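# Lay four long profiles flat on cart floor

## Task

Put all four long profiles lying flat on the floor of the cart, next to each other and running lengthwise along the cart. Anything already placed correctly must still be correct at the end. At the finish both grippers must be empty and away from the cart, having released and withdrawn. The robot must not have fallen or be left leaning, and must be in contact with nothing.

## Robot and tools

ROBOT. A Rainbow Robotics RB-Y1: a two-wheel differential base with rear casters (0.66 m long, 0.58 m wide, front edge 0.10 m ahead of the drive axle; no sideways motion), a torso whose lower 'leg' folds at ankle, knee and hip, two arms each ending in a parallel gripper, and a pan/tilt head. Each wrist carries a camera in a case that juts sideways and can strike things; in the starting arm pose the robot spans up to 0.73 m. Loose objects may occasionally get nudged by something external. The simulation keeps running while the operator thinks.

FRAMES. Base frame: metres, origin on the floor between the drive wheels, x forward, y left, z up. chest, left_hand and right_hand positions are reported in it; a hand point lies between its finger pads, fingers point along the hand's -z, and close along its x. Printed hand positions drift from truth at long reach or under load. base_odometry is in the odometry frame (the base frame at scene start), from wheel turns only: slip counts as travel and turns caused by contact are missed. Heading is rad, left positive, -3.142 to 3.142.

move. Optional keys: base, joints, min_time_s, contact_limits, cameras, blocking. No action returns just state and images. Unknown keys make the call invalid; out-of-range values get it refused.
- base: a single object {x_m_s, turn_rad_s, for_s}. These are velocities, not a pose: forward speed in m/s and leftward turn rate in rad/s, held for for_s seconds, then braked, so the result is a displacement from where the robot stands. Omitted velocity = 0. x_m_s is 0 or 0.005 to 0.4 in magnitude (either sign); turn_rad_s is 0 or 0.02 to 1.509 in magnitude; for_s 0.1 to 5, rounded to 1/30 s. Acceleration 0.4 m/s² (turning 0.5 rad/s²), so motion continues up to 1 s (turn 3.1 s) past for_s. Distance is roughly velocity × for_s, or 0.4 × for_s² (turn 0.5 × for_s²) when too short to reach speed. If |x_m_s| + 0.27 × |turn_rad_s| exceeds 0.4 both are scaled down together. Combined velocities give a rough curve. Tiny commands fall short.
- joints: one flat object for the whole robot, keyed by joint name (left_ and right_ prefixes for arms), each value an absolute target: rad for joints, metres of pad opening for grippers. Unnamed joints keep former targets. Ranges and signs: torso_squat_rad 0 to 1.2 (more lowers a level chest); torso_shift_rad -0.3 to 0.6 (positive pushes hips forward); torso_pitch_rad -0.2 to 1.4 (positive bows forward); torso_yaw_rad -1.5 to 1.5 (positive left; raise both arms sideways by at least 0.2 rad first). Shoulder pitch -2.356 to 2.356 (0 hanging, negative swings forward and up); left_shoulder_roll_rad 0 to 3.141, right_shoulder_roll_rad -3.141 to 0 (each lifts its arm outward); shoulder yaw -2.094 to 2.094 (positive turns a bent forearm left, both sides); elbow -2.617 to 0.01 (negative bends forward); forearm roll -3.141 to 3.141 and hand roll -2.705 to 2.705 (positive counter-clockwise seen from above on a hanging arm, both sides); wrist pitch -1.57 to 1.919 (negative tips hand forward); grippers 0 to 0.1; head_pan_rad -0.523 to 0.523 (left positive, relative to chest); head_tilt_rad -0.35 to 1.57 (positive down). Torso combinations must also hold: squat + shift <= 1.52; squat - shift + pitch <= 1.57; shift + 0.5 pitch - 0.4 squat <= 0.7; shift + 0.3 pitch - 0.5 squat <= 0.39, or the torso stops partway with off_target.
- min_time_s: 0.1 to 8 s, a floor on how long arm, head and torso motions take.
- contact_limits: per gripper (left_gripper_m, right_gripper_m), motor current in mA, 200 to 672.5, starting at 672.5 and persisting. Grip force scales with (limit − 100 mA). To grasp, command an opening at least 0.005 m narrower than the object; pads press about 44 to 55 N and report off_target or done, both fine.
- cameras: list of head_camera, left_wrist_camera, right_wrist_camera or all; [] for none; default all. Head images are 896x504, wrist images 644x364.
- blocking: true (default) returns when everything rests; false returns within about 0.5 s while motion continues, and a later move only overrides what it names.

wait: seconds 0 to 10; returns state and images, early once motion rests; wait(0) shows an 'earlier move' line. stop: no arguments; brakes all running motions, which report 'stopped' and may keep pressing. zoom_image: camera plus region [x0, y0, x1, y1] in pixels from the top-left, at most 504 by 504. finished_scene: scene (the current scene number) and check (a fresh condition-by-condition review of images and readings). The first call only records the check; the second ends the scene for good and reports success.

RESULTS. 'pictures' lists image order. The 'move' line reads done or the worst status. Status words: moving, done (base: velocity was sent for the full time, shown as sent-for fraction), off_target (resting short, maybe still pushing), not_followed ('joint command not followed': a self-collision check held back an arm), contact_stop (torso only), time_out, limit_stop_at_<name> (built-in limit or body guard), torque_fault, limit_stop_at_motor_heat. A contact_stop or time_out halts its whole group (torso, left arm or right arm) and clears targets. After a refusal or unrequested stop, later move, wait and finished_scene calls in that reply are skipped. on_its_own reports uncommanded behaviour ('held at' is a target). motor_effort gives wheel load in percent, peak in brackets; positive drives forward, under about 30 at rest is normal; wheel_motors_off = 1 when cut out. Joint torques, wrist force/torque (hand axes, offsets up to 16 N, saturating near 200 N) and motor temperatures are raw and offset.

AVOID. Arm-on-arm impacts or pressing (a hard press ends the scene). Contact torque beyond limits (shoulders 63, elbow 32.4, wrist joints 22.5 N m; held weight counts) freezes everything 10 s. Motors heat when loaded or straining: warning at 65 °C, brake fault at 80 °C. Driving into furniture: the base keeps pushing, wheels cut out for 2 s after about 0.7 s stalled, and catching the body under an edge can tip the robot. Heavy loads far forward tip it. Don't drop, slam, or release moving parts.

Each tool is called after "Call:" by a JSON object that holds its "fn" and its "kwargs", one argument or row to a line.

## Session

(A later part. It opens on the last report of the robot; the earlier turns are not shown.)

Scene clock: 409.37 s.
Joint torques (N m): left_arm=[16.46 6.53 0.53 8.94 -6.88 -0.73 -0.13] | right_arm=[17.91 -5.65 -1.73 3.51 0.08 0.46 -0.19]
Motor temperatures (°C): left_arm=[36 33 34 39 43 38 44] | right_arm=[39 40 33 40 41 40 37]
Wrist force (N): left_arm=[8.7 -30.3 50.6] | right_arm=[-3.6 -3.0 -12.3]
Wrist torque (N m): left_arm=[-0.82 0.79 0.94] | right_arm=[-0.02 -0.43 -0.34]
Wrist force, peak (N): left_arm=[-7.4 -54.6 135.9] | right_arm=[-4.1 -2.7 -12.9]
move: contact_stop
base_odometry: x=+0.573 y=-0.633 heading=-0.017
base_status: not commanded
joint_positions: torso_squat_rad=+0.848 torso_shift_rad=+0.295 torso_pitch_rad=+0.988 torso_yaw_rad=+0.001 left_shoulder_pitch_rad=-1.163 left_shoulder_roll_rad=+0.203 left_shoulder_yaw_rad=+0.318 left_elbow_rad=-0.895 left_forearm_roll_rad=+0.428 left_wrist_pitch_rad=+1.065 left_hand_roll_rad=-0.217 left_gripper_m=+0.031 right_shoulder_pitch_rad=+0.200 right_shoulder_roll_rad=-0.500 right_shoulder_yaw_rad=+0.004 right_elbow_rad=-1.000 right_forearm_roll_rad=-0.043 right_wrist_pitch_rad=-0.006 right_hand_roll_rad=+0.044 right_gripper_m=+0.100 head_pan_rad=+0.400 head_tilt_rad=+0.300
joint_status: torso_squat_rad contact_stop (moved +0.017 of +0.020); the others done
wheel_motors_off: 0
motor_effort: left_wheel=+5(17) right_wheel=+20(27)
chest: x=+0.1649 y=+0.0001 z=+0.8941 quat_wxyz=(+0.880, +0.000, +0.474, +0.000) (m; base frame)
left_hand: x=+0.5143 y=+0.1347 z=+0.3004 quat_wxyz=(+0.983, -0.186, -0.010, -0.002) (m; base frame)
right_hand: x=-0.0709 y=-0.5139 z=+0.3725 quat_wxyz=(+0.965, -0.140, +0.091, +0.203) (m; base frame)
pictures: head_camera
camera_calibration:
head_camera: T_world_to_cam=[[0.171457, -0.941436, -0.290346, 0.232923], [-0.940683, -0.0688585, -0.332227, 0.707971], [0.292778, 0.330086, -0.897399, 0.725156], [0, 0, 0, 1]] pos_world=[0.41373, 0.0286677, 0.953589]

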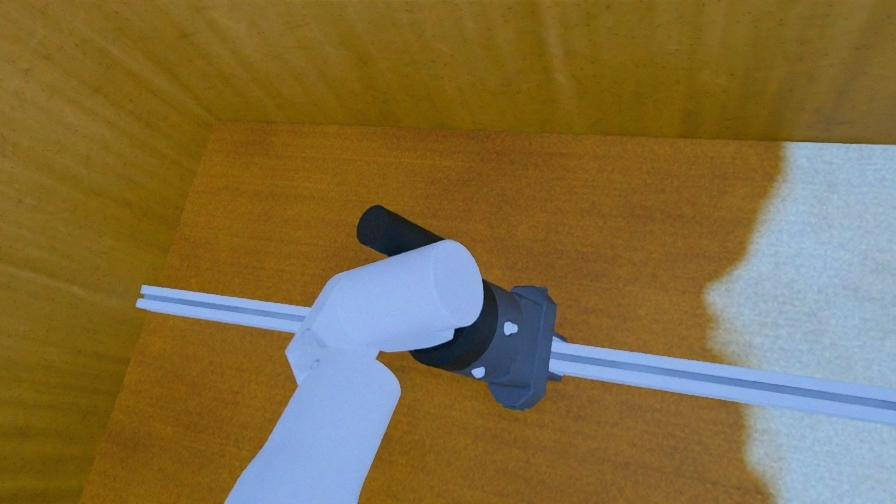

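Call:
{"fn": "zoom_image", "kwargs": {
  "camera": "head_camera",
  "region": [60, 200, 360, 420]
}}

Call:
{"fn": "move", "kwargs": {
  "joints": {"torso_squat_rad":0.84,"head_pan_rad":-0.3},
  "min_time_s": 1,
  "cameras": ["head_camera"]
}}

Scaled by 1.680 from the camera's 896x504 image, which has a finer 1280x720 frame.

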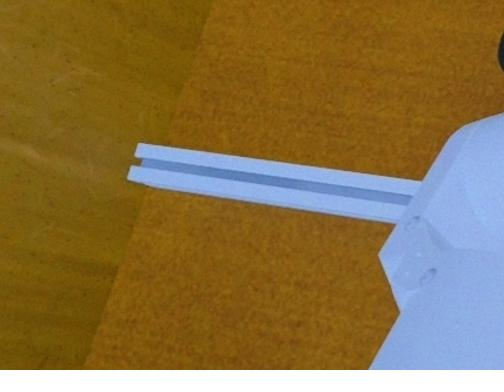

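Scene clock: 414.47 s.
Joint torques (N m): left_arm=[9.83 7.23 0.24 4.1 -5.25 1.77 -0.15] | right_arm=[17.93 -5.71 -1.63 3.59 0.18 0.21 -0.34]
Motor temperatures (°C): left_arm=[36 33 34 39 44 38 44] | right_arm=[39 40 33 40 41 40 37]
Wrist force (N): left_arm=[13.4 -18.5 14.6] | right_arm=[-3.5 -3.0 -12.3]
Wrist torque (N m): left_arm=[-1.09 -0.10 0.70] | right_arm=[-0.03 -0.44 -0.33]
Wrist force, peak (N): left_arm=[8.7 -31.6 54.2] | right_arm=[-3.6 -3.2 -12.6]
move: done
base_odometry: x=+0.573 y=-0.633 heading=-0.017
base_status: not commanded
joint_positions: torso_squat_rad=+0.840 torso_shift_rad=+0.296 torso_pitch_rad=+0.990 torso_yaw_rad=+0.001 left_shoulder_pitch_rad=-1.161 left_shoulder_roll_rad=+0.203 left_shoulder_yaw_rad=+0.318 left_elbow_rad=-0.894 left_forearm_roll_rad=+0.428 left_wrist_pitch_rad=+1.065 left_hand_roll_rad=-0.217 left_gripper_m=+0.031 right_shoulder_pitch_rad=+0.200 right_shoulder_roll_rad=-0.500 right_shoulder_yaw_rad=+0.004 right_elbow_rad=-1.000 right_forearm_roll_rad=-0.043 right_wrist_pitch_rad=-0.006 right_hand_roll_rad=+0.044 right_gripper_m=+0.100 head_pan_rad=-0.300 head_tilt_rad=+0.300
joint_status: all done
wheel_motors_off: 0
motor_effort: left_wheel=+2(7) right_wheel=+19(23)
chest: x=+0.1668 y=+0.0001 z=+0.8972 quat_wxyz=(+0.880, +0.000, +0.475, +0.000) (m; base frame)
left_hand: x=+0.5138 y=+0.1350 z=+0.3019 quat_wxyz=(+0.983, -0.186, -0.008, -0.001) (m; base frame)
right_hand: x=-0.0701 y=-0.5140 z=+0.3761 quat_wxyz=(+0.965, -0.140, +0.092, +0.203) (m; base frame)
pictures: head_camera
camera_calibration:
head_camera: T_world_to_cam=[[-0.205468, -0.936989, 0.282549, -0.202537], [-0.934604, 0.10221, -0.340688, 0.717073], [0.290341, -0.334072, -0.896715, 0.727228], [0, 0, 0, 1]] pos_world=[0.41742, -0.0201212, 0.953641]

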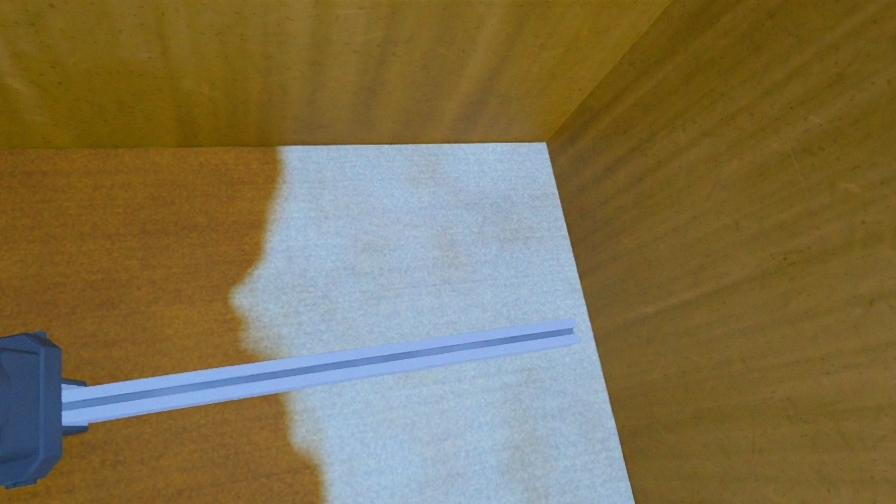

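Call:
{"fn": "move", "kwargs": {
  "joints": {"left_gripper_m":0.055,"head_pan_rad":0.1},
  "min_time_s": 1,
  "cameras": ["head_camera","left_wrist_camera"]
}}

Scene clock: 420.83 s.
Joint torques (N m): left_arm=[9.27 2.11 -0.73 4.82 -3.43 2.84 -0.27] | right_arm=[17.85 -6.04 -1.37 3.4 0.05 0.36 -0.27]
Motor temperatures (°C): left_arm=[36 33 34 39 45 38 44] | right_arm=[39 40 33 40 41 40 37]
Wrist force (N): left_arm=[16.1 -11.7 22.7] | right_arm=[-3.5 -2.9 -12.3]
Wrist torque (N m): left_arm=[-0.52 0.18 0.57] | right_arm=[-0.05 -0.43 -0.33]
Wrist force, peak (N): left_arm=[15.0 -12.0 25.7] | right_arm=[-3.6 -3.2 -12.7]
move: done
base_odometry: x=+0.573 y=-0.633 heading=-0.017
base_status: not commanded
joint_positions: torso_squat_rad=+0.840 torso_shift_rad=+0.296 torso_pitch_rad=+0.990 torso_yaw_rad=+0.001 left_shoulder_pitch_rad=-1.161 left_shoulder_roll_rad=+0.204 left_shoulder_yaw_rad=+0.318 left_elbow_rad=-0.894 left_forearm_roll_rad=+0.427 left_wrist_pitch_rad=+1.064 left_hand_roll_rad=-0.217 left_gripper_m=+0.055 right_shoulder_pitch_rad=+0.200 right_shoulder_roll_rad=-0.500 right_shoulder_yaw_rad=+0.004 right_elbow_rad=-1.000 right_forearm_roll_rad=-0.043 right_wrist_pitch_rad=-0.006 right_hand_roll_rad=+0.044 right_gripper_m=+0.100 head_pan_rad=+0.100 head_tilt_rad=+0.300
joint_status: all done
wheel_motors_off: 0
motor_effort: left_wheel=+2(3) right_wheel=+15(17)
chest: x=+0.1668 y=+0.0001 z=+0.8972 quat_wxyz=(+0.880, +0.000, +0.475, +0.000) (m; base frame)
left_hand: x=+0.5142 y=+0.1360 z=+0.3021 quat_wxyz=(+0.983, -0.185, -0.009, -0.001) (m; base frame)
right_hand: x=-0.0700 y=-0.5139 z=+0.3761 quat_wxyz=(+0.965, -0.140, +0.092, +0.203) (m; base frame)
pictures: head_camera, left_wrist_camera
camera_calibration:
head_camera: T_world_to_cam=[[0.00992723, -0.998917, -0.0454622, 0.047197], [-0.946539, 0.00527289, -0.322547, 0.703233], [0.322437, 0.0462337, -0.945461, 0.764375], [0, 0, 0, 1]] pos_world=[0.418706, 0.00809789, 0.951658]
left_wrist_camera: T_world_to_cam=[[0.998566, 0.0325517, 0.0424899, -0.531315], [-0.0113812, -0.646543, 0.762793, -0.10471], [0.0523018, -0.762183, -0.645246, 0.350485], [0, 0, 0, 1]] pos_world=[0.511031, 0.216729, 0.328596]

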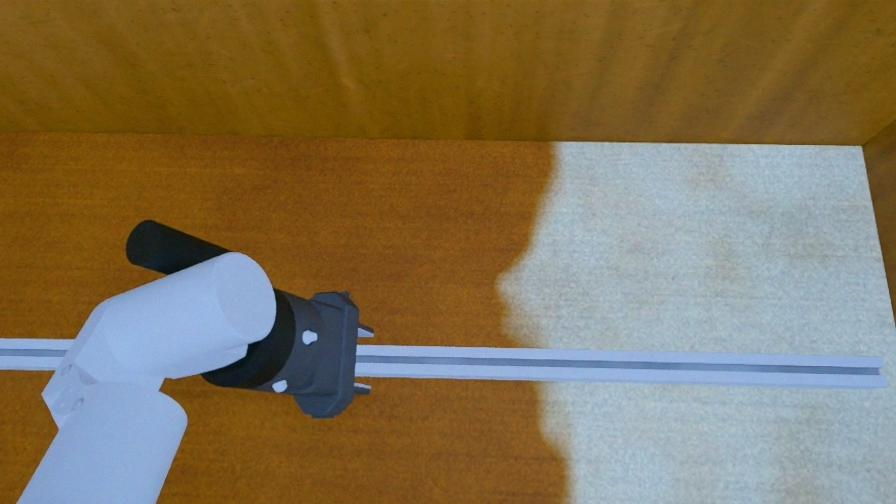

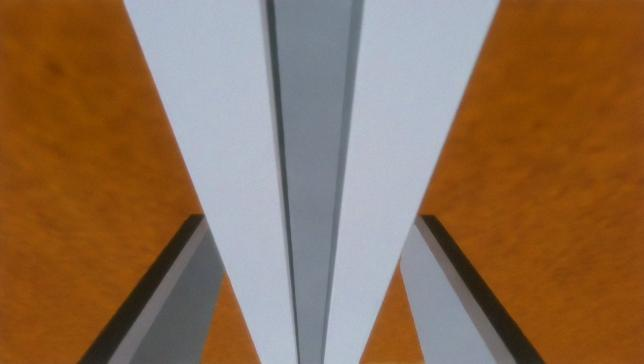

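Call:
{"fn": "move", "kwargs": {
  "joints": {"torso_squat_rad":0.72},
  "min_time_s": 1,
  "cameras": ["head_camera"]
}}

Call:
{"fn": "move", "kwargs": {
  "joints": {"left_shoulder_pitch_rad":-0.968,"left_shoulder_roll_rad":0.1455,"left_shoulder_yaw_rad":0.2856,"left_elbow_rad":-1.63,"left_forearm_roll_rad":0,"left_wrist_pitch_rad":1.568,"left_hand_roll_rad":0,"torso_squat_rad":0.5,"torso_pitch_rad":0.95},
  "min_time_s": 1.5,
  "cameras": ["head_camera"]
}}

Call:
{"fn": "move", "kwargs": {
  "joints": {"left_shoulder_pitch_rad":-1.075,"left_shoulder_roll_rad":0.178,"left_shoulder_yaw_rad":0.306,"left_elbow_rad":-1.819,"left_forearm_roll_rad":0,"left_wrist_pitch_rad":1.91,"left_hand_roll_rad":0,"torso_squat_rad":0.4,"torso_pitch_rad":0.9},
  "cameras": ["head_camera"]
}}

Scene clock: 429.40 s.
Joint torques (N m): left_arm=[-9.42 2.18 -0.77 -6.45 0.08 0.4 -0.21] | right_arm=[17.93 -6.05 -1.43 3.54 0.02 0.54 -0.27]
Motor temperatures (°C): left_arm=[36 33 34 38 45 38 44] | right_arm=[39 40 33 40 41 40 37]
Wrist force (N): left_arm=[-1.2 2.3 -8.6] | right_arm=[-4.0 -3.5 -12.4]
Wrist torque (N m): left_arm=[-0.45 -0.22 0.25] | right_arm=[0.04 -0.48 -0.32]
Wrist force, peak (N): left_arm=[16.3 -11.7 23.9] | right_arm=[-3.9 -3.4 -12.6]
move: done
base_odometry: x=+0.573 y=-0.633 heading=-0.016
base_status: not commanded
joint_positions: torso_squat_rad=+0.720 torso_shift_rad=+0.296 torso_pitch_rad=+0.991 torso_yaw_rad=+0.001 left_shoulder_pitch_rad=-1.156 left_shoulder_roll_rad=+0.204 left_shoulder_yaw_rad=+0.318 left_elbow_rad=-0.891 left_forearm_roll_rad=+0.426 left_wrist_pitch_rad=+1.065 left_hand_roll_rad=-0.217 left_gripper_m=+0.055 right_shoulder_pitch_rad=+0.200 right_shoulder_roll_rad=-0.500 right_shoulder_yaw_rad=+0.004 right_elbow_rad=-1.000 right_forearm_roll_rad=-0.043 right_wrist_pitch_rad=-0.006 right_hand_roll_rad=+0.044 right_gripper_m=+0.100 head_pan_rad=+0.100 head_tilt_rad=+0.300
joint_status: all done
wheel_motors_off: 0
motor_effort: left_wheel=+0(2) right_wheel=-2(12)
chest: x=+0.1845 y=+0.0002 z=+0.9533 quat_wxyz=(+0.880, +0.000, +0.476, +0.000) (m; base frame)
left_hand: x=+0.5269 y=+0.1373 z=+0.3556 quat_wxyz=(+0.983, -0.184, -0.004, +0.000) (m; base frame)
right_hand: x=-0.0530 y=-0.5140 z=+0.4326 quat_wxyz=(+0.965, -0.140, +0.093, +0.203) (m; base frame)
pictures: head_camera
camera_calibration:
head_camera: T_world_to_cam=[[0.0100084, -0.998923, -0.045306, 0.0495098], [-0.947025, 0.00507596, -0.321121, 0.736831], [0.321005, 0.0461198, -0.945954, 0.812406], [0, 0, 0, 1]] pos_world=[0.436516, 0.00824843, 1.00735]

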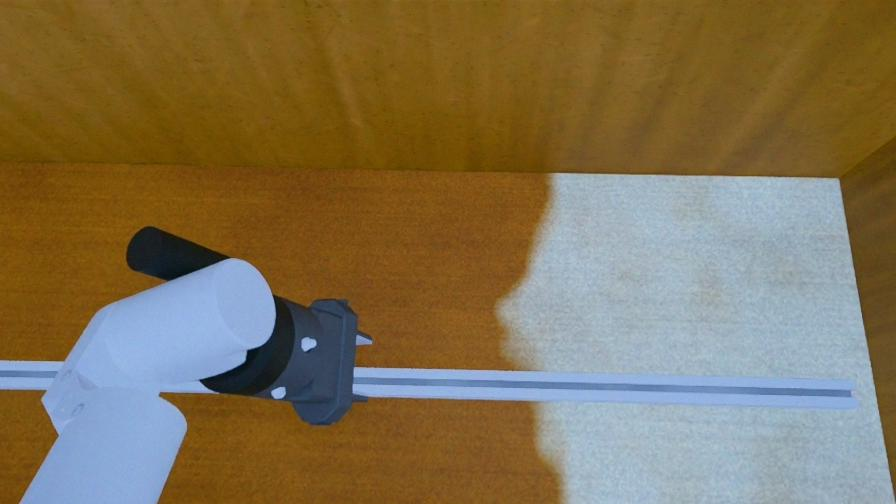

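Scene clock: 431.23 s.
Joint torques (N m): left_arm=[-8.24 1.55 -0.76 -8.67 -0.22 -0.4 0.43] | right_arm=[17.53 -6.42 -1.92 2.83 0.06 0.26 -0.33]
Motor temperatures (°C): left_arm=[36 33 34 38 44 38 44] | right_arm=[39 40 33 40 41 40 37]
Wrist force (N): left_arm=[-1.0 0.2 -8.9] | right_arm=[-3.5 -3.4 -12.3]
Wrist torque (N m): left_arm=[-0.31 -0.16 0.24] | right_arm=[0.06 -0.42 -0.36]
Wrist force, peak (N): left_arm=[-0.5 1.8 -9.6] | right_arm=[-3.8 -3.5 -12.8]
move: done
base_odometry: x=+0.573 y=-0.633 heading=-0.016
base_status: not commanded
joint_positions: torso_squat_rad=+0.500 torso_shift_rad=+0.296 torso_pitch_rad=+0.950 torso_yaw_rad=+0.001 left_shoulder_pitch_rad=-0.968 left_shoulder_roll_rad=+0.146 left_shoulder_yaw_rad=+0.286 left_elbow_rad=-1.630 left_forearm_roll_rad=+0.000 left_wrist_pitch_rad=+1.568 left_hand_roll_rad=+0.000 left_gripper_m=+0.055 right_shoulder_pitch_rad=+0.200 right_shoulder_roll_rad=-0.500 right_shoulder_yaw_rad=+0.004 right_elbow_rad=-1.000 right_forearm_roll_rad=-0.043 right_wrist_pitch_rad=-0.006 right_hand_roll_rad=+0.044 right_gripper_m=+0.100 head_pan_rad=+0.100 head_tilt_rad=+0.300
joint_status: all done
wheel_motors_off: 0
motor_effort: left_wheel=+1(2) right_wheel=+0(3)
chest: x=+0.2030 y=+0.0002 z=+1.0480 quat_wxyz=(+0.889, +0.000, +0.457, +0.000) (m; base frame)
left_hand: x=+0.5646 y=+0.2207 z=+0.5692 quat_wxyz=(+1.000, +0.000, -0.025, +0.000) (m; base frame)
right_hand: x=-0.0130 y=-0.5140 z=+0.5180 quat_wxyz=(+0.966, -0.144, +0.073, +0.200) (m; base frame)
pictures: head_camera
camera_calibration:
head_camera: T_world_to_cam=[[0.0118837, -0.998924, -0.0448255, 0.0527562], [-0.933078, 0.005038, -0.359639, 0.822315], [0.359478, 0.0460995, -0.932014, 0.873596], [0, 0, 0, 1]] pos_world=[0.452619, 0.00828435, 1.1123]

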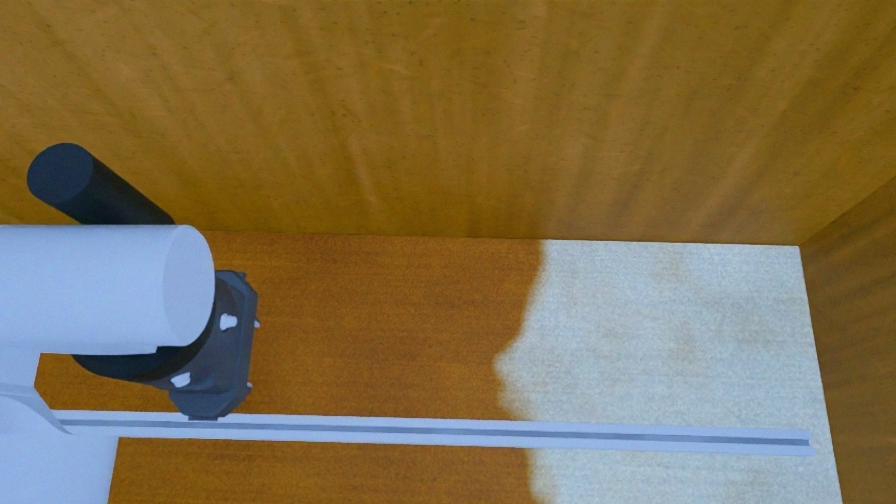

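Scene clock: 432.33 s.
Joint torques (N m): left_arm=[-10.8 4.19 0.47 -8.04 0.11 -0.08 0.48] | right_arm=[16.74 -6.55 -2.12 2.45 0.27 0.12 -0.37]
Motor temperatures (°C): left_arm=[36 33 34 38 44 38 44] | right_arm=[39 40 33 40 41 40 37]
Wrist force (N): left_arm=[-1.5 0.1 -9.1] | right_arm=[-4.4 -3.1 -12.1]
Wrist torque (N m): left_arm=[-0.31 -0.28 0.23] | right_arm=[-0.02 -0.48 -0.30]
Wrist force, peak (N): left_arm=[-2.5 0.6 -11.0] | right_arm=[-3.8 -3.3 -12.7]
move: done
base_odometry: x=+0.573 y=-0.633 heading=-0.016
base_status: not commanded
joint_positions: torso_squat_rad=+0.400 torso_shift_rad=+0.296 torso_pitch_rad=+0.900 torso_yaw_rad=+0.001 left_shoulder_pitch_rad=-1.075 left_shoulder_roll_rad=+0.178 left_shoulder_yaw_rad=+0.306 left_elbow_rad=-1.819 left_forearm_roll_rad=+0.000 left_wrist_pitch_rad=+1.910 left_hand_roll_rad=+0.000 left_gripper_m=+0.055 right_shoulder_pitch_rad=+0.200 right_shoulder_roll_rad=-0.500 right_shoulder_yaw_rad=+0.004 right_elbow_rad=-1.000 right_forearm_roll_rad=-0.043 right_wrist_pitch_rad=-0.006 right_hand_roll_rad=+0.044 right_gripper_m=+0.100 head_pan_rad=+0.100 head_tilt_rad=+0.300
joint_status: all done
wheel_motors_off: 0
motor_effort: left_wheel=+2(3) right_wheel=-2(4)
chest: x=+0.2026 y=+0.0002 z=+1.0895 quat_wxyz=(+0.900, +0.000, +0.435, +0.000) (m; base frame)
left_hand: x=+0.5980 y=+0.2208 z=+0.7110 quat_wxyz=(+1.000, +0.000, -0.029, +0.001) (m; base frame)
right_hand: x=+0.0134 y=-0.5139 z=+0.5494 quat_wxyz=(+0.968, -0.149, +0.049, +0.197) (m; base frame)
pictures: head_camera
camera_calibration:
head_camera: T_world_to_cam=[[0.0141417, -0.998924, -0.0441669, 0.0534667], [-0.913911, 0.00500772, -0.405883, 0.883314], [0.405667, 0.0461045, -0.912857, 0.882198], [0, 0, 0, 1]] pos_world=[0.448636, 0.00831244, 1.1662]

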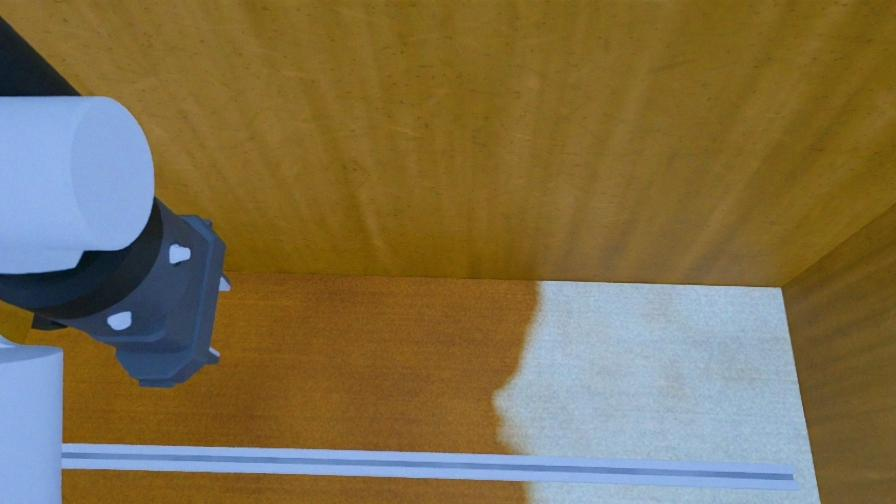

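Call:
{"fn": "move", "kwargs": {
  "base": {"x_m_s":-0.35,"for_s":2.73},
  "cameras": []
}}

Call:
{"fn": "move", "kwargs": {
  "base": {"turn_rad_s":0.8,"for_s":1.984},
  "joints": {"left_shoulder_pitch_rad":-0.927,"left_shoulder_roll_rad":0.134,"left_shoulder_yaw_rad":0.277,"left_elbow_rad":-1.064,"left_forearm_roll_rad":0,"left_wrist_pitch_rad":-0.455,"left_hand_roll_rad":-1.571,"torso_squat_rad":0.8,"torso_pitch_rad":0.9,"left_gripper_m":0.053},
  "cameras": ["head_camera"]
}}

Call:
{"fn": "move", "kwargs": {
  "base": {"x_m_s":0.35,"for_s":3.2},
  "joints": {"head_pan_rad":0,"head_tilt_rad":-0.2},
  "cameras": []
}}

Call:
{"fn": "move", "kwargs": {
  "base": {"turn_rad_s":-0.8,"for_s":1.963},
  "cameras": ["head_camera"]
}}

Scene clock: 445.00 s.
Joint torques (N m): left_arm=[-11.76 4.13 0.25 -7.9 -0.2 -0.25 0.51] | right_arm=[16.03 -6.82 -1.89 2.39 0.11 0.16 -0.29]
Motor temperatures (°C): left_arm=[36 33 34 39 44 38 44] | right_arm=[39 40 33 40 41 40 37]
Wrist force (N): left_arm=[-1.3 0.3 -9.1] | right_arm=[-4.3 -3.2 -12.1]
Wrist torque (N m): left_arm=[-0.29 -0.26 0.24] | right_arm=[-0.01 -0.45 -0.32]
Wrist force, peak (N): left_arm=[-1.4 0.0 -9.4] | right_arm=[-4.3 -3.0 -12.6]
move: done
base_odometry: x=-0.384 y=-0.617 heading=-0.015
base_status: done (sent for 2.73 of 2.73 s)
joint_positions: torso_squat_rad=+0.400 torso_shift_rad=+0.296 torso_pitch_rad=+0.900 torso_yaw_rad=+0.001 left_shoulder_pitch_rad=-1.075 left_shoulder_roll_rad=+0.178 left_shoulder_yaw_rad=+0.306 left_elbow_rad=-1.819 left_forearm_roll_rad=+0.000 left_wrist_pitch_rad=+1.910 left_hand_roll_rad=+0.000 left_gripper_m=+0.055 right_shoulder_pitch_rad=+0.200 right_shoulder_roll_rad=-0.500 right_shoulder_yaw_rad=+0.004 right_elbow_rad=-1.000 right_forearm_roll_rad=-0.043 right_wrist_pitch_rad=-0.006 right_hand_roll_rad=+0.044 right_gripper_m=+0.100 head_pan_rad=+0.100 head_tilt_rad=+0.300
joint_status: not commanded
wheel_motors_off: 0
motor_effort: left_wheel=+11(24) right_wheel=-11(30)
chest: x=+0.2026 y=+0.0003 z=+1.0895 quat_wxyz=(+0.900, +0.000, +0.435, +0.000) (m; base frame)
left_hand: x=+0.5978 y=+0.2208 z=+0.7109 quat_wxyz=(+1.000, +0.000, -0.029, +0.001) (m; base frame)
right_hand: x=+0.0134 y=-0.5139 z=+0.5494 quat_wxyz=(+0.968, -0.149, +0.049, +0.197) (m; base frame)
pictures: none
No camera images: "cameras" was empty.

Scene clock: 448.93 s.
Joint torques (N m): left_arm=[-9.61 1.24 -1.16 -8.33 -0.12 -1.81 0.66] | right_arm=[16.46 -7.04 -2.37 2.31 0.05 0.06 -0.13]
Motor temperatures (°C): left_arm=[36 33 34 39 44 38 44] | right_arm=[39 40 33 40 41 40 37]
Wrist force (N): left_arm=[-0.7 -6.2 -3.5] | right_arm=[-4.0 -3.0 -12.2]
Wrist torque (N m): left_arm=[0.10 -0.21 0.22] | right_arm=[-0.01 -0.42 -0.32]
Wrist force, peak (N): left_arm=[-2.8 -0.9 -9.2] | right_arm=[-4.5 -3.0 -12.7]
move: done
base_odometry: x=-0.384 y=-0.617 heading=+1.584
base_status: done (sent for 2 of 2 s)
joint_positions: torso_squat_rad=+0.800 torso_shift_rad=+0.296 torso_pitch_rad=+0.900 torso_yaw_rad=+0.001 left_shoulder_pitch_rad=-0.927 left_shoulder_roll_rad=+0.134 left_shoulder_yaw_rad=+0.277 left_elbow_rad=-1.064 left_forearm_roll_rad=+0.000 left_wrist_pitch_rad=-0.455 left_hand_roll_rad=-1.571 left_gripper_m=+0.053 right_shoulder_pitch_rad=+0.200 right_shoulder_roll_rad=-0.500 right_shoulder_yaw_rad=+0.004 right_elbow_rad=-1.000 right_forearm_roll_rad=-0.043 right_wrist_pitch_rad=-0.006 right_hand_roll_rad=+0.044 right_gripper_m=+0.100 head_pan_rad=+0.100 head_tilt_rad=+0.300
joint_status: all done
wheel_motors_off: 0
motor_effort: left_wheel=+0(28) right_wheel=+8(37)
chest: x=+0.1568 y=+0.0003 z=+0.9393 quat_wxyz=(+0.900, +0.000, +0.435, +0.000) (m; base frame)
left_hand: x=+0.6879 y=+0.2209 z=+0.5481 quat_wxyz=(+0.514, +0.486, -0.486, -0.513) (m; base frame)
right_hand: x=-0.0324 y=-0.5140 z=+0.3992 quat_wxyz=(+0.968, -0.149, +0.049, +0.197) (m; base frame)
pictures: head_camera
camera_calibration:
head_camera: T_world_to_cam=[[0.014182, -0.998925, -0.0441347, 0.0474589], [-0.91393, 0.00495566, -0.405841, 0.780471], [0.405624, 0.0460916, -0.912877, 0.763691], [0, 0, 0, 1]] pos_world=[0.402852, 0.00834036, 1.016]

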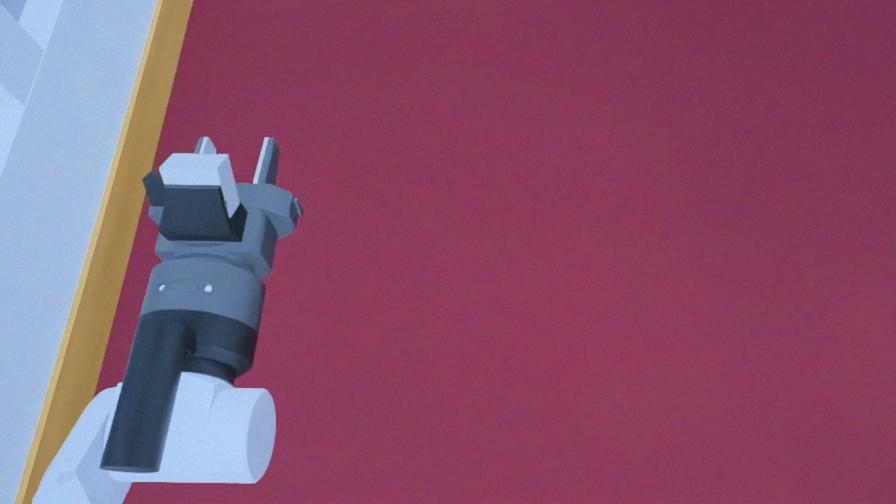

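Scene clock: 453.43 s.
Joint torques (N m): left_arm=[-8.82 2.24 -0.88 -8.42 -0.08 -1.85 0.55] | right_arm=[16.63 -6.54 -2.26 2.69 0.04 0.04 -0.16]
Motor temperatures (°C): left_arm=[36 33 34 39 44 38 44] | right_arm=[39 40 33 40 41 40 37]
Wrist force (N): left_arm=[-0.6 -5.9 -3.6] | right_arm=[-4.1 -3.0 -12.0]
Wrist torque (N m): left_arm=[0.08 -0.17 0.23] | right_arm=[-0.02 -0.45 -0.33]
Wrist force, peak (N): left_arm=[-1.0 -6.3 -4.4] | right_arm=[-4.3 -3.0 -12.6]
move: done
base_odometry: x=-0.398 y=+0.503 heading=+1.584
base_status: done (sent for 3.2 of 3.2 s)
joint_positions: torso_squat_rad=+0.800 torso_shift_rad=+0.296 torso_pitch_rad=+0.900 torso_yaw_rad=+0.001 left_shoulder_pitch_rad=-0.927 left_shoulder_roll_rad=+0.134 left_shoulder_yaw_rad=+0.277 left_elbow_rad=-1.064 left_forearm_roll_rad=+0.000 left_wrist_pitch_rad=-0.455 left_hand_roll_rad=-1.571 left_gripper_m=+0.053 right_shoulder_pitch_rad=+0.200 right_shoulder_roll_rad=-0.500 right_shoulder_yaw_rad=+0.004 right_elbow_rad=-1.000 right_forearm_roll_rad=-0.043 right_wrist_pitch_rad=-0.006 right_hand_roll_rad=+0.044 right_gripper_m=+0.100 head_pan_rad=+0.000 head_tilt_rad=-0.200
joint_status: all done
wheel_motors_off: 0
motor_effort: left_wheel=+0(28) right_wheel=-2(46)
chest: x=+0.1568 y=+0.0003 z=+0.9393 quat_wxyz=(+0.900, +0.000, +0.435, +0.000) (m; base frame)
left_hand: x=+0.6879 y=+0.2209 z=+0.5482 quat_wxyz=(+0.514, +0.486, -0.486, -0.513) (m; base frame)
right_hand: x=-0.0323 y=-0.5139 z=+0.3992 quat_wxyz=(+0.968, -0.149, +0.049, +0.197) (m; base frame)
pictures: none
No camera images: "cameras" was empty.

Scene clock: 457.33 s.
Joint torques (N m): left_arm=[-8.44 1.6 -0.52 -8.36 -0.03 -1.88 0.54] | right_arm=[16.93 -7.07 -2.03 2.63 0.19 0.2 -0.29]
Motor temperatures (°C): left_arm=[36 33 34 39 44 38 44] | right_arm=[39 40 33 40 41 40 37]
Wrist force (N): left_arm=[-0.7 -6.4 -3.9] | right_arm=[-4.2 -3.0 -12.3]
Wrist torque (N m): left_arm=[0.13 -0.20 0.20] | right_arm=[-0.01 -0.44 -0.32]
Wrist force, peak (N): left_arm=[-0.1 -6.5 -4.4] | right_arm=[-4.3 -3.0 -12.7]
move: done
base_odometry: x=-0.398 y=+0.503 heading=+0.011
base_status: done (sent for 1.97 of 1.97 s)
joint_positions: torso_squat_rad=+0.800 torso_shift_rad=+0.296 torso_pitch_rad=+0.900 torso_yaw_rad=+0.001 left_shoulder_pitch_rad=-0.927 left_shoulder_roll_rad=+0.134 left_shoulder_yaw_rad=+0.277 left_elbow_rad=-1.064 left_forearm_roll_rad=+0.000 left_wrist_pitch_rad=-0.455 left_hand_roll_rad=-1.571 left_gripper_m=+0.053 right_shoulder_pitch_rad=+0.200 right_shoulder_roll_rad=-0.500 right_shoulder_yaw_rad=+0.004 right_elbow_rad=-1.000 right_forearm_roll_rad=-0.043 right_wrist_pitch_rad=-0.006 right_hand_roll_rad=+0.044 right_gripper_m=+0.100 head_pan_rad=+0.000 head_tilt_rad=-0.200
joint_status: not commanded
wheel_motors_off: 0
motor_effort: left_wheel=+9(33) right_wheel=+1(36)
chest: x=+0.1568 y=+0.0003 z=+0.9393 quat_wxyz=(+0.900, +0.000, +0.435, +0.000) (m; base frame)
left_hand: x=+0.6879 y=+0.2209 z=+0.5482 quat_wxyz=(+0.514, +0.486, -0.486, -0.513) (m; base frame)
right_hand: x=-0.0323 y=-0.5139 z=+0.3992 quat_wxyz=(+0.968, -0.149, +0.049, +0.197) (m; base frame)
pictures: head_camera
camera_calibration:
head_camera: T_world_to_cam=[[-0.0582959, -0.998278, 0.00653162, 0.0181587], [-0.605855, 0.0301782, -0.795002, 1.08687], [0.793436, -0.0503026, -0.606571, 0.31631], [0, 0, 0, 1]] pos_world=[0.40857, 0.00123895, 1.05581]

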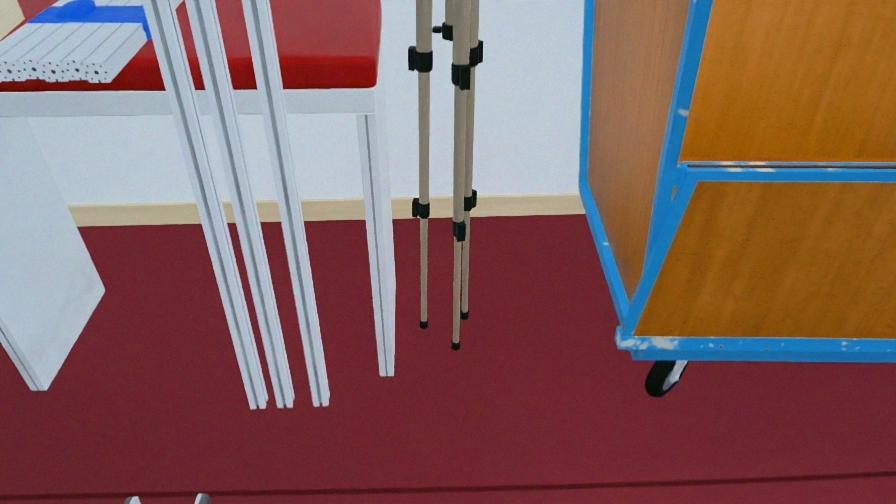

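Call:
{"fn": "move", "kwargs": {
  "base": {"turn_rad_s":-0.025,"for_s":0.36},
  "cameras": []
}}

Call:
{"fn": "move", "kwargs": {
  "base": {"x_m_s":0.3,"for_s":1.2},
  "joints": {"head_pan_rad":0.15,"head_tilt_rad":0.1},
  "cameras": ["left_wrist_camera","head_camera"]
}}

Scene clock: 469.87 s.
Joint torques (N m): left_arm=[-8.75 2.01 -0.82 -8.8 -0.04 -1.92 0.79] | right_arm=[16.92 -7.24 -2.11 2.89 0.18 0.13 -0.26]
Motor temperatures (°C): left_arm=[36 33 34 39 43 39 44] | right_arm=[39 40 33 40 41 40 37]
Wrist force (N): left_arm=[-0.8 -6.1 -3.9] | right_arm=[-4.1 -2.9 -12.1]
Wrist torque (N m): left_arm=[0.09 -0.21 0.23] | right_arm=[-0.03 -0.43 -0.32]
Wrist force, peak (N): left_arm=[-0.9 -6.6 -4.0] | right_arm=[-4.3 -3.1 -12.5]
move: done
base_odometry: x=-0.398 y=+0.503 heading=+0.003
base_status: done (sent for 0.37 of 0.37 s)
joint_positions: torso_squat_rad=+0.800 torso_shift_rad=+0.296 torso_pitch_rad=+0.900 torso_yaw_rad=+0.001 left_shoulder_pitch_rad=-0.927 left_shoulder_roll_rad=+0.134 left_shoulder_yaw_rad=+0.277 left_elbow_rad=-1.064 left_forearm_roll_rad=+0.000 left_wrist_pitch_rad=-0.455 left_hand_roll_rad=-1.571 left_gripper_m=+0.053 right_shoulder_pitch_rad=+0.200 right_shoulder_roll_rad=-0.500 right_shoulder_yaw_rad=+0.004 right_elbow_rad=-1.000 right_forearm_roll_rad=-0.043 right_wrist_pitch_rad=-0.006 right_hand_roll_rad=+0.044 right_gripper_m=+0.100 head_pan_rad=+0.000 head_tilt_rad=-0.200
joint_status: not commanded
wheel_motors_off: 0
motor_effort: left_wheel=+10(27) right_wheel=+2(20)
chest: x=+0.1568 y=+0.0003 z=+0.9393 quat_wxyz=(+0.900, +0.000, +0.435, +0.000) (m; base frame)
left_hand: x=+0.6879 y=+0.2209 z=+0.5482 quat_wxyz=(+0.514, +0.486, -0.486, -0.513) (m; base frame)
right_hand: x=-0.0323 y=-0.5139 z=+0.3992 quat_wxyz=(+0.968, -0.149, +0.049, +0.197) (m; base frame)
pictures: none
No camera images: "cameras" was empty.

Scene clock: 472.23 s.
Joint torques (N m): left_arm=[-8.37 1.75 -0.64 -8.38 -0.03 -1.81 0.77] | right_arm=[16.92 -7.01 -2.11 2.87 0.19 0.19 -0.3]
Motor temperatures (°C): left_arm=[36 33 34 39 43 39 44] | right_arm=[39 40 33 40 41 40 37]
Wrist force (N): left_arm=[-0.8 -6.0 -4.1] | right_arm=[-4.0 -2.7 -12.2]
Wrist torque (N m): left_arm=[0.06 -0.22 0.23] | right_arm=[-0.04 -0.42 -0.32]
Wrist force, peak (N): left_arm=[-0.6 -6.5 -3.8] | right_arm=[-4.1 -3.0 -12.6]
move: done
base_odometry: x=-0.038 y=+0.503 heading=+0.002
base_status: done (sent for 1.2 of 1.2 s)
joint_positions: torso_squat_rad=+0.800 torso_shift_rad=+0.296 torso_pitch_rad=+0.900 torso_yaw_rad=+0.001 left_shoulder_pitch_rad=-0.927 left_shoulder_roll_rad=+0.134 left_shoulder_yaw_rad=+0.277 left_elbow_rad=-1.064 left_forearm_roll_rad=+0.000 left_wrist_pitch_rad=-0.455 left_hand_roll_rad=-1.571 left_gripper_m=+0.053 right_shoulder_pitch_rad=+0.200 right_shoulder_roll_rad=-0.500 right_shoulder_yaw_rad=+0.004 right_elbow_rad=-1.000 right_forearm_roll_rad=-0.043 right_wrist_pitch_rad=-0.006 right_hand_roll_rad=+0.044 right_gripper_m=+0.100 head_pan_rad=+0.150 head_tilt_rad=+0.100
joint_status: all done
wheel_motors_off: 0
motor_effort: left_wheel=-2(41) right_wheel=-3(32)
chest: x=+0.1568 y=+0.0003 z=+0.9393 quat_wxyz=(+0.900, +0.000, +0.435, +0.000) (m; base frame)
left_hand: x=+0.6879 y=+0.2209 z=+0.5482 quat_wxyz=(+0.514, +0.486, -0.486, -0.513) (m; base frame)
right_hand: x=-0.0323 y=-0.5139 z=+0.3992 quat_wxyz=(+0.968, -0.149, +0.049, +0.197) (m; base frame)
pictures: head_camera, left_wrist_camera
camera_calibration:
head_camera: T_world_to_cam=[[0.0393201, -0.994839, -0.093542, 0.090931], [-0.816209, 0.0220255, -0.577337, 0.927939], [0.576418, 0.0990508, -0.81113, 0.601299], [0, 0, 0, 1]] pos_world=[0.407217, 0.0104642, 1.03197]
left_wrist_camera: T_world_to_cam=[[-0.0321907, -0.999236, 0.0221453, 0.230081], [-0.523607, -0.00201318, -0.851958, 0.859648], [0.851352, -0.0390205, -0.523142, -0.211461], [0, 0, 0, 1]] pos_world=[0.637552, 0.223385, 0.616665]

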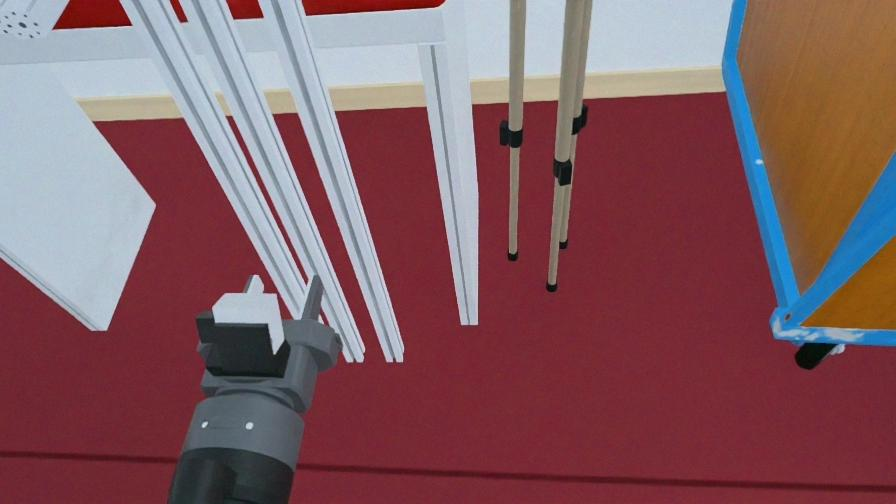

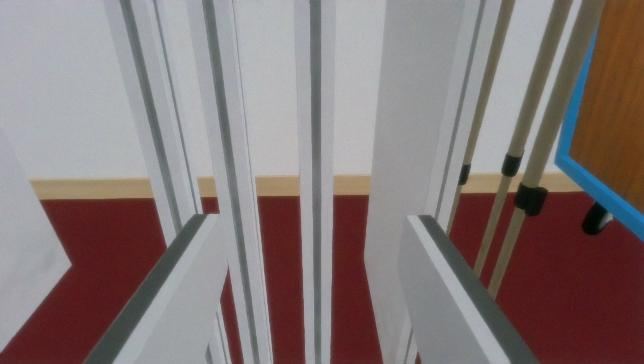

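Call:
{"fn": "move", "kwargs": {
  "base": {"x_m_s":0.2,"for_s":1.08},
  "cameras": ["left_wrist_camera"]
}}

Call:
{"fn": "move", "kwargs": {
  "joints": {"left_gripper_m":0.01},
  "cameras": ["left_wrist_camera","head_camera"]
}}

Scene clock: 482.20 s.
Joint torques (N m): left_arm=[-9.15 1.85 -0.47 -8.47 0.04 -1.91 0.39] | right_arm=[16.87 -6.88 -2.25 3 0.18 0.09 -0.29]
Motor temperatures (°C): left_arm=[36 33 34 39 43 39 44] | right_arm=[39 40 33 40 41 40 37]
Wrist force (N): left_arm=[-0.6 -5.9 -3.9] | right_arm=[-4.1 -2.9 -12.0]
Wrist torque (N m): left_arm=[0.07 -0.17 0.25] | right_arm=[-0.04 -0.44 -0.32]
Wrist force, peak (N): left_arm=[-0.9 -6.6 -4.2] | right_arm=[-4.3 -3.1 -12.5]
move: done
base_odometry: x=+0.175 y=+0.504 heading=+0.003
base_status: done (sent for 1.07 of 1.07 s)
joint_positions: torso_squat_rad=+0.800 torso_shift_rad=+0.296 torso_pitch_rad=+0.900 torso_yaw_rad=+0.001 left_shoulder_pitch_rad=-0.927 left_shoulder_roll_rad=+0.134 left_shoulder_yaw_rad=+0.277 left_elbow_rad=-1.064 left_forearm_roll_rad=+0.000 left_wrist_pitch_rad=-0.455 left_hand_roll_rad=-1.571 left_gripper_m=+0.053 right_shoulder_pitch_rad=+0.200 right_shoulder_roll_rad=-0.500 right_shoulder_yaw_rad=+0.004 right_elbow_rad=-1.000 right_forearm_roll_rad=-0.043 right_wrist_pitch_rad=-0.006 right_hand_roll_rad=+0.044 right_gripper_m=+0.100 head_pan_rad=+0.150 head_tilt_rad=+0.100
joint_status: not commanded
wheel_motors_off: 0
motor_effort: left_wheel=+0(26) right_wheel=-1(27)
chest: x=+0.1568 y=+0.0003 z=+0.9393 quat_wxyz=(+0.900, +0.000, +0.435, +0.000) (m; base frame)
left_hand: x=+0.6879 y=+0.2209 z=+0.5482 quat_wxyz=(+0.514, +0.486, -0.486, -0.513) (m; base frame)
right_hand: x=-0.0323 y=-0.5139 z=+0.3992 quat_wxyz=(+0.968, -0.149, +0.049, +0.197) (m; base frame)
pictures: left_wrist_camera
camera_calibration:
left_wrist_camera: T_world_to_cam=[[-0.0321815, -0.999237, 0.022136, 0.230089], [-0.523637, -0.0020086, -0.851939, 0.859635], [0.851333, -0.0390079, -0.523173, -0.211428], [0, 0, 0, 1]] pos_world=[0.637537, 0.223392, 0.616649]

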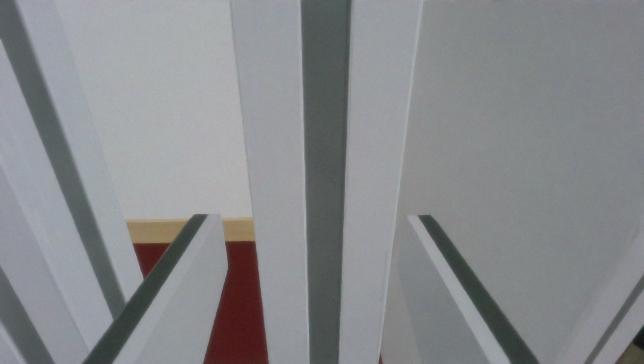

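Scene clock: 483.17 s.
Joint torques (N m): left_arm=[-9.01 2.14 -0.31 -8.24 -0.37 -1.98 -0.29] | right_arm=[17.17 -6.86 -2.34 2.84 -0.09 0.04 -0.23]
Motor temperatures (°C): left_arm=[36 33 34 39 43 39 44] | right_arm=[39 40 33 40 41 40 37]
Wrist force (N): left_arm=[0.6 -5.2 -3.5] | right_arm=[-4.0 -3.1 -12.2]
Wrist torque (N m): left_arm=[0.13 -0.25 0.91] | right_arm=[-0.01 -0.43 -0.31]
Wrist force, peak (N): left_arm=[0.5 -7.0 -3.6] | right_arm=[-4.2 -3.0 -12.6]
move: off_target
base_odometry: x=+0.175 y=+0.504 heading=+0.003
base_status: not commanded
joint_positions: torso_squat_rad=+0.800 torso_shift_rad=+0.296 torso_pitch_rad=+0.900 torso_yaw_rad=+0.001 left_shoulder_pitch_rad=-0.927 left_shoulder_roll_rad=+0.134 left_shoulder_yaw_rad=+0.277 left_elbow_rad=-1.064 left_forearm_roll_rad=+0.000 left_wrist_pitch_rad=-0.455 left_hand_roll_rad=-1.571 left_gripper_m=+0.031 right_shoulder_pitch_rad=+0.200 right_shoulder_roll_rad=-0.500 right_shoulder_yaw_rad=+0.004 right_elbow_rad=-1.000 right_forearm_roll_rad=-0.043 right_wrist_pitch_rad=-0.006 right_hand_roll_rad=+0.044 right_gripper_m=+0.100 head_pan_rad=+0.150 head_tilt_rad=+0.100
joint_status: left_gripper_m off_target (ended at +0.031, target +0.010)
wheel_motors_off: 0
motor_effort: left_wheel=+0(1) right_wheel=-1(4)
chest: x=+0.1568 y=+0.0003 z=+0.9393 quat_wxyz=(+0.900, +0.000, +0.435, +0.000) (m; base frame)
left_hand: x=+0.6879 y=+0.2208 z=+0.5482 quat_wxyz=(+0.514, +0.486, -0.486, -0.513) (m; base frame)
right_hand: x=-0.0323 y=-0.5139 z=+0.3992 quat_wxyz=(+0.968, -0.149, +0.049, +0.197) (m; base frame)
pictures: head_camera, left_wrist_camera
camera_calibration:
head_camera: T_world_to_cam=[[0.0393204, -0.994839, -0.0935411, 0.0909304], [-0.816207, 0.0220252, -0.57734, 0.927938], [0.576421, 0.0990501, -0.811128, 0.601302], [0, 0, 0, 1]] pos_world=[0.407211, 0.0104641, 1.03197]
left_wrist_camera: T_world_to_cam=[[-0.032241, -0.999227, 0.0225141, 0.229803], [-0.523648, -0.00229928, -0.851932, 0.85969], [0.851325, -0.0392566, -0.523169, -0.211366], [0, 0, 0, 1]] pos_world=[0.637525, 0.223304, 0.616643]

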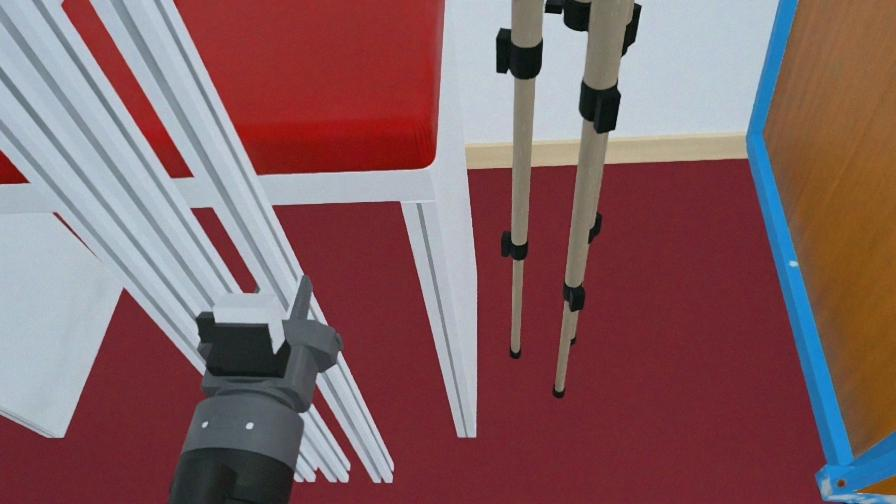

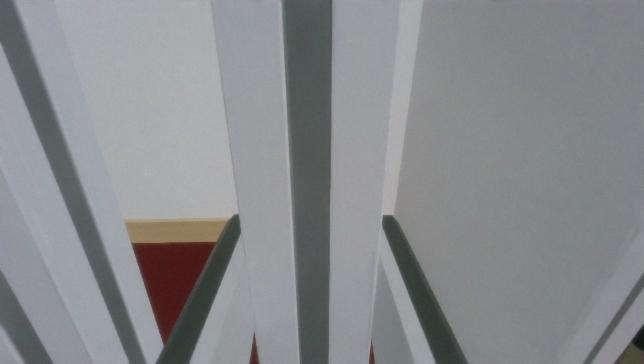

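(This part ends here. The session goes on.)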